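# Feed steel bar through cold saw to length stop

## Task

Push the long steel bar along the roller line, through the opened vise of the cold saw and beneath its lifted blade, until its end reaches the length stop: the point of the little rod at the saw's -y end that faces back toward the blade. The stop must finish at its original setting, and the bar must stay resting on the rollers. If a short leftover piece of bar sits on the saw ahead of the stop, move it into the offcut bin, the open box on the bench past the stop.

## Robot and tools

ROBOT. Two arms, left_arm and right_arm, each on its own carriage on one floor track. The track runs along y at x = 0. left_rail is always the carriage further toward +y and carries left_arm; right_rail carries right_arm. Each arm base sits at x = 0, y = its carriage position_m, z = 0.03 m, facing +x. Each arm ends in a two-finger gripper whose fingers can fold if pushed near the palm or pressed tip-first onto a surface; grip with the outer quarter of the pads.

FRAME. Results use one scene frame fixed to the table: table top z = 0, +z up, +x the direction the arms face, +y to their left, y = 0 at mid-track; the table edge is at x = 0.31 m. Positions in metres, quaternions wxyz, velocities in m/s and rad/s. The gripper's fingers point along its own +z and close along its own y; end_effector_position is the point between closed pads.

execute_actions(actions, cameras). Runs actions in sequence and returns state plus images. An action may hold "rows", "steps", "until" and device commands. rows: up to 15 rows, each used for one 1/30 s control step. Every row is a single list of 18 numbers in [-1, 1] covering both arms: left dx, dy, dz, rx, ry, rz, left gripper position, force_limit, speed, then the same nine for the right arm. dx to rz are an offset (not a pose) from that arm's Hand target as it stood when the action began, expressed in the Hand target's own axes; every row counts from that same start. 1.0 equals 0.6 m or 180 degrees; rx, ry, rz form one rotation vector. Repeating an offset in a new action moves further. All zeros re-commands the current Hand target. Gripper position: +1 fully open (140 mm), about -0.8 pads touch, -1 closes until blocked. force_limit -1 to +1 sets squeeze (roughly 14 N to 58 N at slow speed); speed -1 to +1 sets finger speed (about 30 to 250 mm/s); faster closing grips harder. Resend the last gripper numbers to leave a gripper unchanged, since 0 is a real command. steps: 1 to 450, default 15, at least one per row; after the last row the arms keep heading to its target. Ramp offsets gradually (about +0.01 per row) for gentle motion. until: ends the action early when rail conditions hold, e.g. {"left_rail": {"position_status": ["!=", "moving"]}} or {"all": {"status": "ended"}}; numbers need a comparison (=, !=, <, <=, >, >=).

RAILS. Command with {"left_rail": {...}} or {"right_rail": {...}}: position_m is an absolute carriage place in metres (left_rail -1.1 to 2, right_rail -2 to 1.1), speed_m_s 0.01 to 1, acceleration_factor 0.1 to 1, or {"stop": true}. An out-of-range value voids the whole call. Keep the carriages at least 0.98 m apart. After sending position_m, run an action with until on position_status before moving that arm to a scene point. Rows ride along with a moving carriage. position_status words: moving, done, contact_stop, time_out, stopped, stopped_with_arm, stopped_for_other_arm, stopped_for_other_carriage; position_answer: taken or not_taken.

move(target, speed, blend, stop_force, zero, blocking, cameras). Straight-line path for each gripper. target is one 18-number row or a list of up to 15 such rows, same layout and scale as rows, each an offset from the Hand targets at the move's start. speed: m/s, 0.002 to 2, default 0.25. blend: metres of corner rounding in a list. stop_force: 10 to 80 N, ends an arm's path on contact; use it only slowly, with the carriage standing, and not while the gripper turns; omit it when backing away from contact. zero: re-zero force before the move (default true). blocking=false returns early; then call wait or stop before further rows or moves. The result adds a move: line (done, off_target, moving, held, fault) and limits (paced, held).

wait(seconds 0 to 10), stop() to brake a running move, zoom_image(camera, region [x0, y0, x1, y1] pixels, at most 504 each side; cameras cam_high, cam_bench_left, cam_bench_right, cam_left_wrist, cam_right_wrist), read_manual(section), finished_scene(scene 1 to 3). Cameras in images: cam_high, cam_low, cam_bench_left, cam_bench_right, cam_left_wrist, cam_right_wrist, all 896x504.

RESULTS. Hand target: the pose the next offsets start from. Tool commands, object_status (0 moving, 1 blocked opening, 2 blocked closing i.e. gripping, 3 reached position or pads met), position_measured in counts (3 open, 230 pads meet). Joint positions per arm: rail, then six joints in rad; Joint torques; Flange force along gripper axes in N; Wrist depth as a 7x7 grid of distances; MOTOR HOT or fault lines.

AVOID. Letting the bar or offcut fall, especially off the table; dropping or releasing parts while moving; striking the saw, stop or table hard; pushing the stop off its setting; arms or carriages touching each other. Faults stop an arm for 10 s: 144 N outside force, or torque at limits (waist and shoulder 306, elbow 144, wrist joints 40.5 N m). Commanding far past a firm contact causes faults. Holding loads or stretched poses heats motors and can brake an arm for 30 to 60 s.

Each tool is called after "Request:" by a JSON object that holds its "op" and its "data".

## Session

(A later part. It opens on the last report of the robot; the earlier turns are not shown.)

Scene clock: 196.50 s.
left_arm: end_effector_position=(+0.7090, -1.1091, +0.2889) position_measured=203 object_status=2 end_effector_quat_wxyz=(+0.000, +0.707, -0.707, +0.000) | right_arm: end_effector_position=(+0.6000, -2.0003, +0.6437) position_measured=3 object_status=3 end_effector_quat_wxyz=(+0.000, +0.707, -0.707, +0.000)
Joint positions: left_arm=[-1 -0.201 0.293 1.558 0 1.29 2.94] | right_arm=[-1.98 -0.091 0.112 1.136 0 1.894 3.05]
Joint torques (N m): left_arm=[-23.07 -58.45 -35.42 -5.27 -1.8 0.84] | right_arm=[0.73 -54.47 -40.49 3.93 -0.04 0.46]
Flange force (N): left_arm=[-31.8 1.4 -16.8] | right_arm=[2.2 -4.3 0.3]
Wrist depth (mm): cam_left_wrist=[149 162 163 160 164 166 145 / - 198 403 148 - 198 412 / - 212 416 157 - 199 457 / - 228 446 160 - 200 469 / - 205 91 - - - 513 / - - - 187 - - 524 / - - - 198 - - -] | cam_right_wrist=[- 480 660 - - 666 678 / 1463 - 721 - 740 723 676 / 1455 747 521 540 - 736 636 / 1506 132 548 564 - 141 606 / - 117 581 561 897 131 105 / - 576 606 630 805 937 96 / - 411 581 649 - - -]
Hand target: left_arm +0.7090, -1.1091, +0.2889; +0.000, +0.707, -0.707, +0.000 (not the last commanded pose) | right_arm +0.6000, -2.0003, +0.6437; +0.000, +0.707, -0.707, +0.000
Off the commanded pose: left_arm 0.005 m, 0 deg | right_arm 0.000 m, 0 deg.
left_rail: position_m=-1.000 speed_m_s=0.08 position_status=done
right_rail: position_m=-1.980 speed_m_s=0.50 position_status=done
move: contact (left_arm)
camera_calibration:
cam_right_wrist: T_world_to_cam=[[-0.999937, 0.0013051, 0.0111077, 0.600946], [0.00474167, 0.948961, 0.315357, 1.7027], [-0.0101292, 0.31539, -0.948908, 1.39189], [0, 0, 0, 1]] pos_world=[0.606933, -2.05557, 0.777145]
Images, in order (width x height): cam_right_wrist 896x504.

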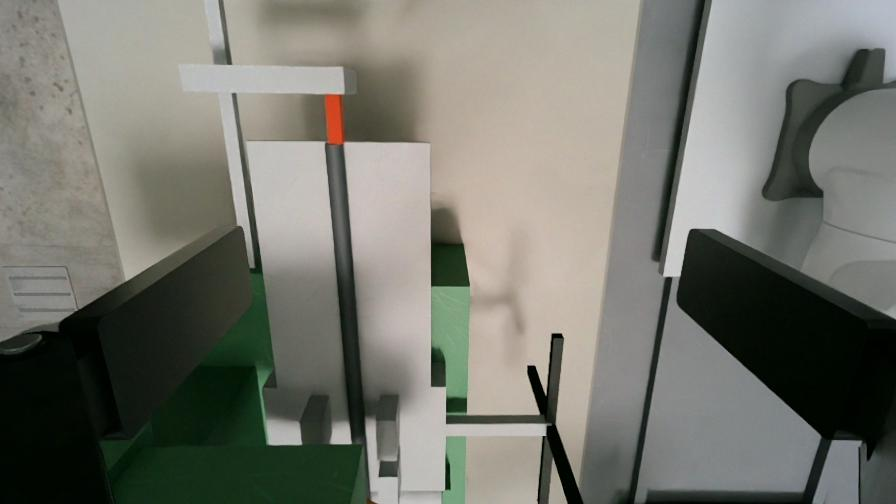

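Request:
{"op": "move", "data": {"target": [0,0,0.008,0,0,0,-0.98,0.4,-1,0,0,0,0,0,0,1,0,0], "speed": 0.02, "cameras": []}}

Request:
{"op": "execute_actions", "data": {"actions": [{"rows":[[0,0,0,0,0,0,0.1,0.4,-1,0,0,0,0,0,0,1,0,0]],"steps":70}], "cameras": ["cam_left_wrist"]}}

Request:
{"op": "move", "data": {"target": [0,0,-0.25,0,0,0,0.1,0.4,-1,0,0,0,0,0,0,1,0,0], "speed": 0.1}}

Request:
{"op": "zoom_image", "data": {"camera": "cam_right_wrist", "region": [290, 80, 390, 200]}}

Scene clock: 202.40 s.
left_arm: end_effector_position=(+0.7090, -1.1092, +0.2842) position_measured=203 object_status=2 end_effector_quat_wxyz=(+0.000, +0.707, -0.707, +0.000) | right_arm: end_effector_position=(+0.6000, -2.0003, +0.6437) position_measured=3 object_status=3 end_effector_quat_wxyz=(+0.000, +0.707, -0.707, +0.000)
Joint positions: left_arm=[-1 -0.201 0.295 1.564 0 1.282 2.94] | right_arm=[-1.98 -0.091 0.112 1.136 0 1.894 3.05]
Joint torques (N m): left_arm=[-3.05 -49.37 -22.58 4.15 1.84 0.83] | right_arm=[0.57 -54.65 -40.44 3.92 -0.05 0.44]
Flange force (N): left_arm=[-2.5 -3.2 -30.7] | right_arm=[1.7 -4.2 0.0]
Wrist depth (mm): cam_left_wrist=[152 158 160 156 161 161 129 / 167 197 394 143 - 199 - / - 211 - 151 - 199 - / 441 212 - 133 - 200 473 / - 199 90 170 - 471 - / - - - 182 - - - / - - - 195 - - -] | cam_right_wrist=[1250 - - 704 - 678 678 / 776 698 723 744 - 717 687 / - - 520 528 - 753 634 / 1515 132 546 533 - 141 627 / - 117 572 579 - 124 105 / - 103 610 613 - - 96 / - 410 412 660 627 - -]
Hand target: left_arm +0.7090, -1.1091, +0.2841; +0.000, +0.707, -0.707, +0.000 | right_arm +0.6000, -2.0003, +0.6437; +0.000, +0.707, -0.707, +0.000
Off the commanded pose: left_arm 0.000 m, 0 deg | right_arm 0.000 m, 0 deg.
left_rail: position_m=-1.000 speed_m_s=0.08 position_status=done
right_rail: position_m=-1.980 speed_m_s=0.50 position_status=done
move: done
No camera images: "cameras" was empty.

Scene clock: 204.93 s.
left_arm: end_effector_position=(+0.7090, -1.1091, +0.2841) position_measured=117 object_status=3 end_effector_quat_wxyz=(+0.000, +0.707, -0.707, +0.000) | right_arm: end_effector_position=(+0.6000, -2.0003, +0.6437) position_measured=3 object_status=3 end_effector_quat_wxyz=(+0.000, +0.707, -0.707, +0.000)
Joint positions: left_arm=[-1 -0.201 0.295 1.564 0 1.282 2.94] | right_arm=[-1.98 -0.091 0.112 1.136 0 1.894 3.05]
Joint torques (N m): left_arm=[-1.62 -74.02 -43.35 4.38 0.26 0.01] | right_arm=[0.64 -54.81 -40.39 3.91 -0.05 0.46]
Flange force (N): left_arm=[-2.1 1.1 4.1] | right_arm=[1.9 -4.4 -0.4]
Wrist depth (mm): cam_left_wrist=[152 158 159 156 161 161 127 / 165 198 407 143 - 198 - / - 212 - 151 - 199 - / - 211 123 - 144 197 - / - 90 123 200 201 79 - / - - - 200 201 - - / - - - 196 - - -] | cam_right_wrist=[1256 515 - - - 683 680 / 1377 694 480 721 - 711 683 / 1497 800 523 528 - 755 636 / 1542 126 552 554 - 140 607 / - 117 581 581 - 124 105 / - 542 606 625 708 - 96 / - 412 411 641 987 - -]
Hand target: left_arm +0.7090, -1.1091, +0.2841; +0.000, +0.707, -0.707, +0.000 | right_arm +0.6000, -2.0003, +0.6437; +0.000, +0.707, -0.707, +0.000
Off the commanded pose: left_arm 0.000 m, 0 deg | right_arm 0.000 m, 0 deg.
left_rail: position_m=-1.000 speed_m_s=0.08 position_status=done
right_rail: position_m=-1.980 speed_m_s=0.50 position_status=done
camera_calibration:
cam_left_wrist: T_world_to_cam=[[-0.99989, -0.00487362, 0.0140035, 0.708069], [0.000149562, 0.941074, 0.338199, 0.951698], [-0.0148266, 0.338164, -0.94097, 0.795695], [0, 0, 0, 1]] pos_world=[0.719646, -1.16124, 0.416946]
Images, in order (width x height): cam_left_wrist 896x504.

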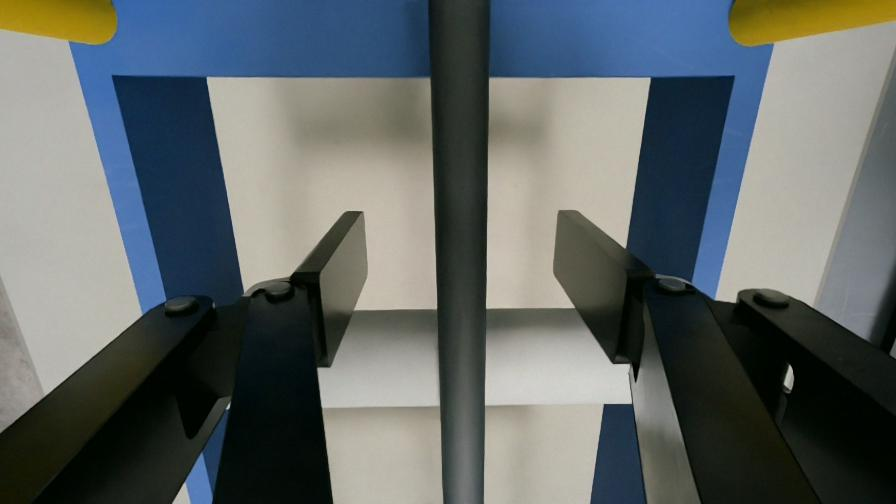

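Scene clock: 206.87 s.
left_arm: end_effector_position=(+0.7089, -1.1091, +0.4343) position_measured=117 object_status=3 end_effector_quat_wxyz=(+0.000, +0.707, -0.707, +0.000) | right_arm: end_effector_position=(+0.6000, -2.0003, +0.6437) position_measured=3 object_status=3 end_effector_quat_wxyz=(+0.000, +0.707, -0.707, +0.000)
Joint positions: left_arm=[-1 -0.201 0.257 1.342 0 1.543 2.94] | right_arm=[-1.98 -0.091 0.112 1.136 0 1.894 3.05]
Joint torques (N m): left_arm=[-1.44 -71.25 -45.51 4.54 0.15 0.05] | right_arm=[0.66 -54.53 -40.48 3.89 -0.04 0.45]
Flange force (N): left_arm=[-2.1 2.7 5.1] | right_arm=[2.0 -4.1 0.0]
Wrist depth (mm): cam_left_wrist=[1130 218 300 299 295 224 485 / 1181 - 306 - 319 - 521 / 1304 - 338 - 356 560 550 / 1430 - 149 338 145 - 579 / 1405 - 122 - - 79 609 / - - - - - - - / - - - 405 502 - -] | cam_right_wrist=[702 692 - 678 - 683 676 / 1155 715 719 - - 711 674 / 1307 - 522 519 771 742 636 / - 126 547 588 - 141 638 / - 117 579 595 - 131 105 / - 102 605 621 - - 96 / - 400 411 694 961 - -]
Hand target: left_arm +0.7090, -1.1091, +0.4341; +0.000, +0.707, -0.707, +0.000 | right_arm +0.6000, -2.0003, +0.6437; +0.000, +0.707, -0.707, +0.000
Off the commanded pose: left_arm 0.000 m, 0 deg | right_arm 0.000 m, 0 deg.
left_rail: position_m=-1.000 speed_m_s=0.08 position_status=done
right_rail: position_m=-1.980 speed_m_s=0.50 position_status=done
move: done
camera_calibration:
cam_left_wrist: T_world_to_cam=[[-0.999893, -0.00490132, 0.0137817, 0.705863], [0.0000484763, 0.941074, 0.338201, 0.901005], [-0.0146272, 0.338166, -0.940973, 0.936792], [0, 0, 0, 1]] pos_world=[0.719446, -1.16124, 0.567047]
cam_right_wrist: T_world_to_cam=[[-0.999937, 0.0013051, 0.0111077, 0.600946], [0.00474167, 0.948961, 0.315357, 1.7027], [-0.0101292, 0.31539, -0.948908, 1.39189], [0, 0, 0, 1]] pos_world=[0.606933, -2.05557, 0.777145]

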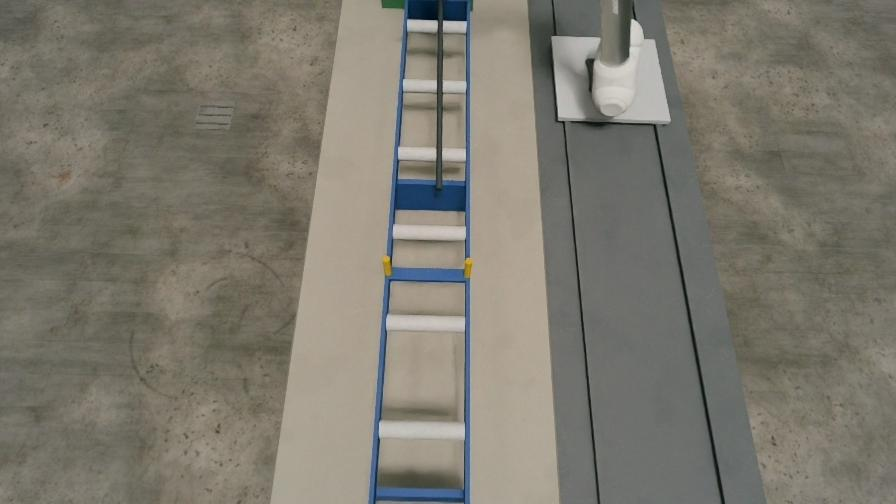

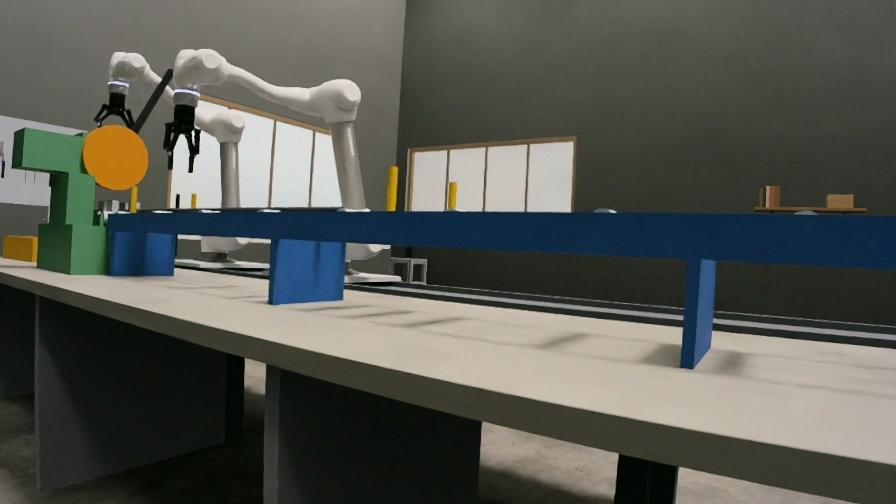

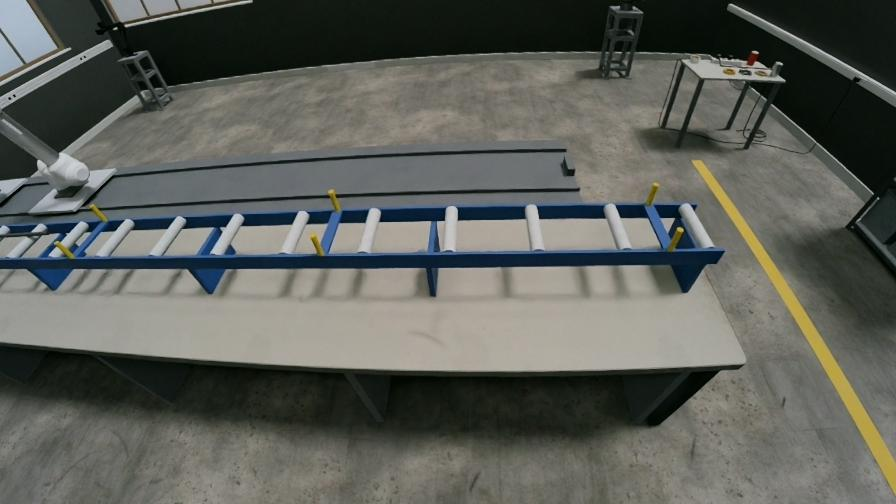

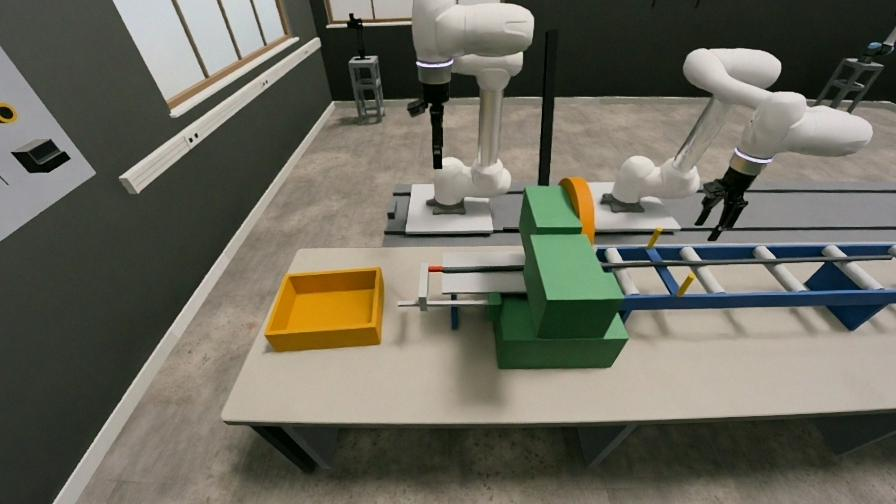

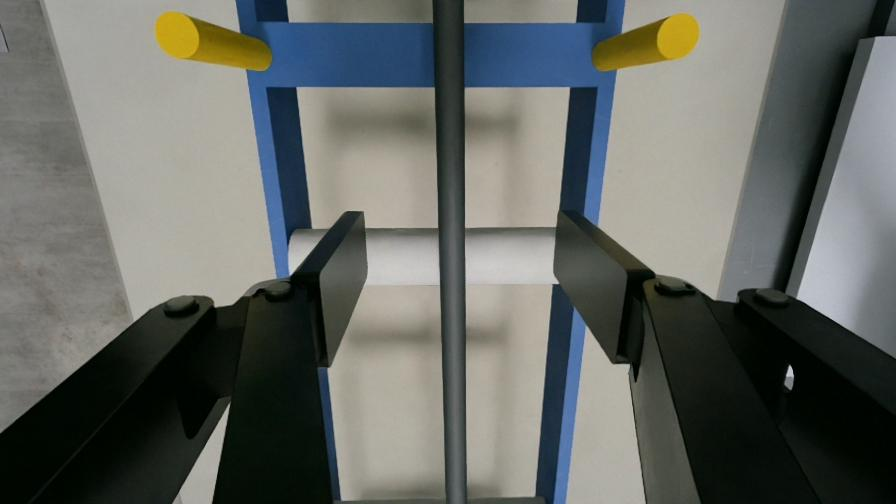

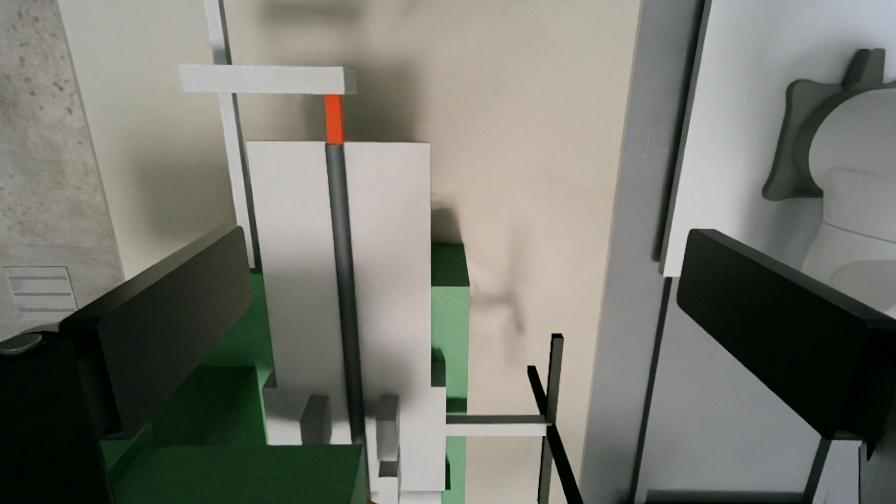

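Scaled by 4.200 from the camera's 896x504 image, which has a finer 1280x720 frame.

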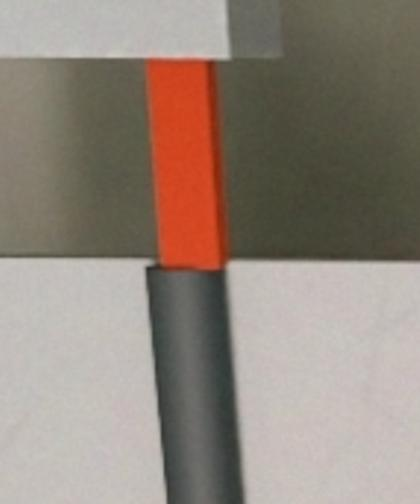

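Request:
{"op": "finished_scene", "data": {"scene": 1}}

The scene is finished: the task was done.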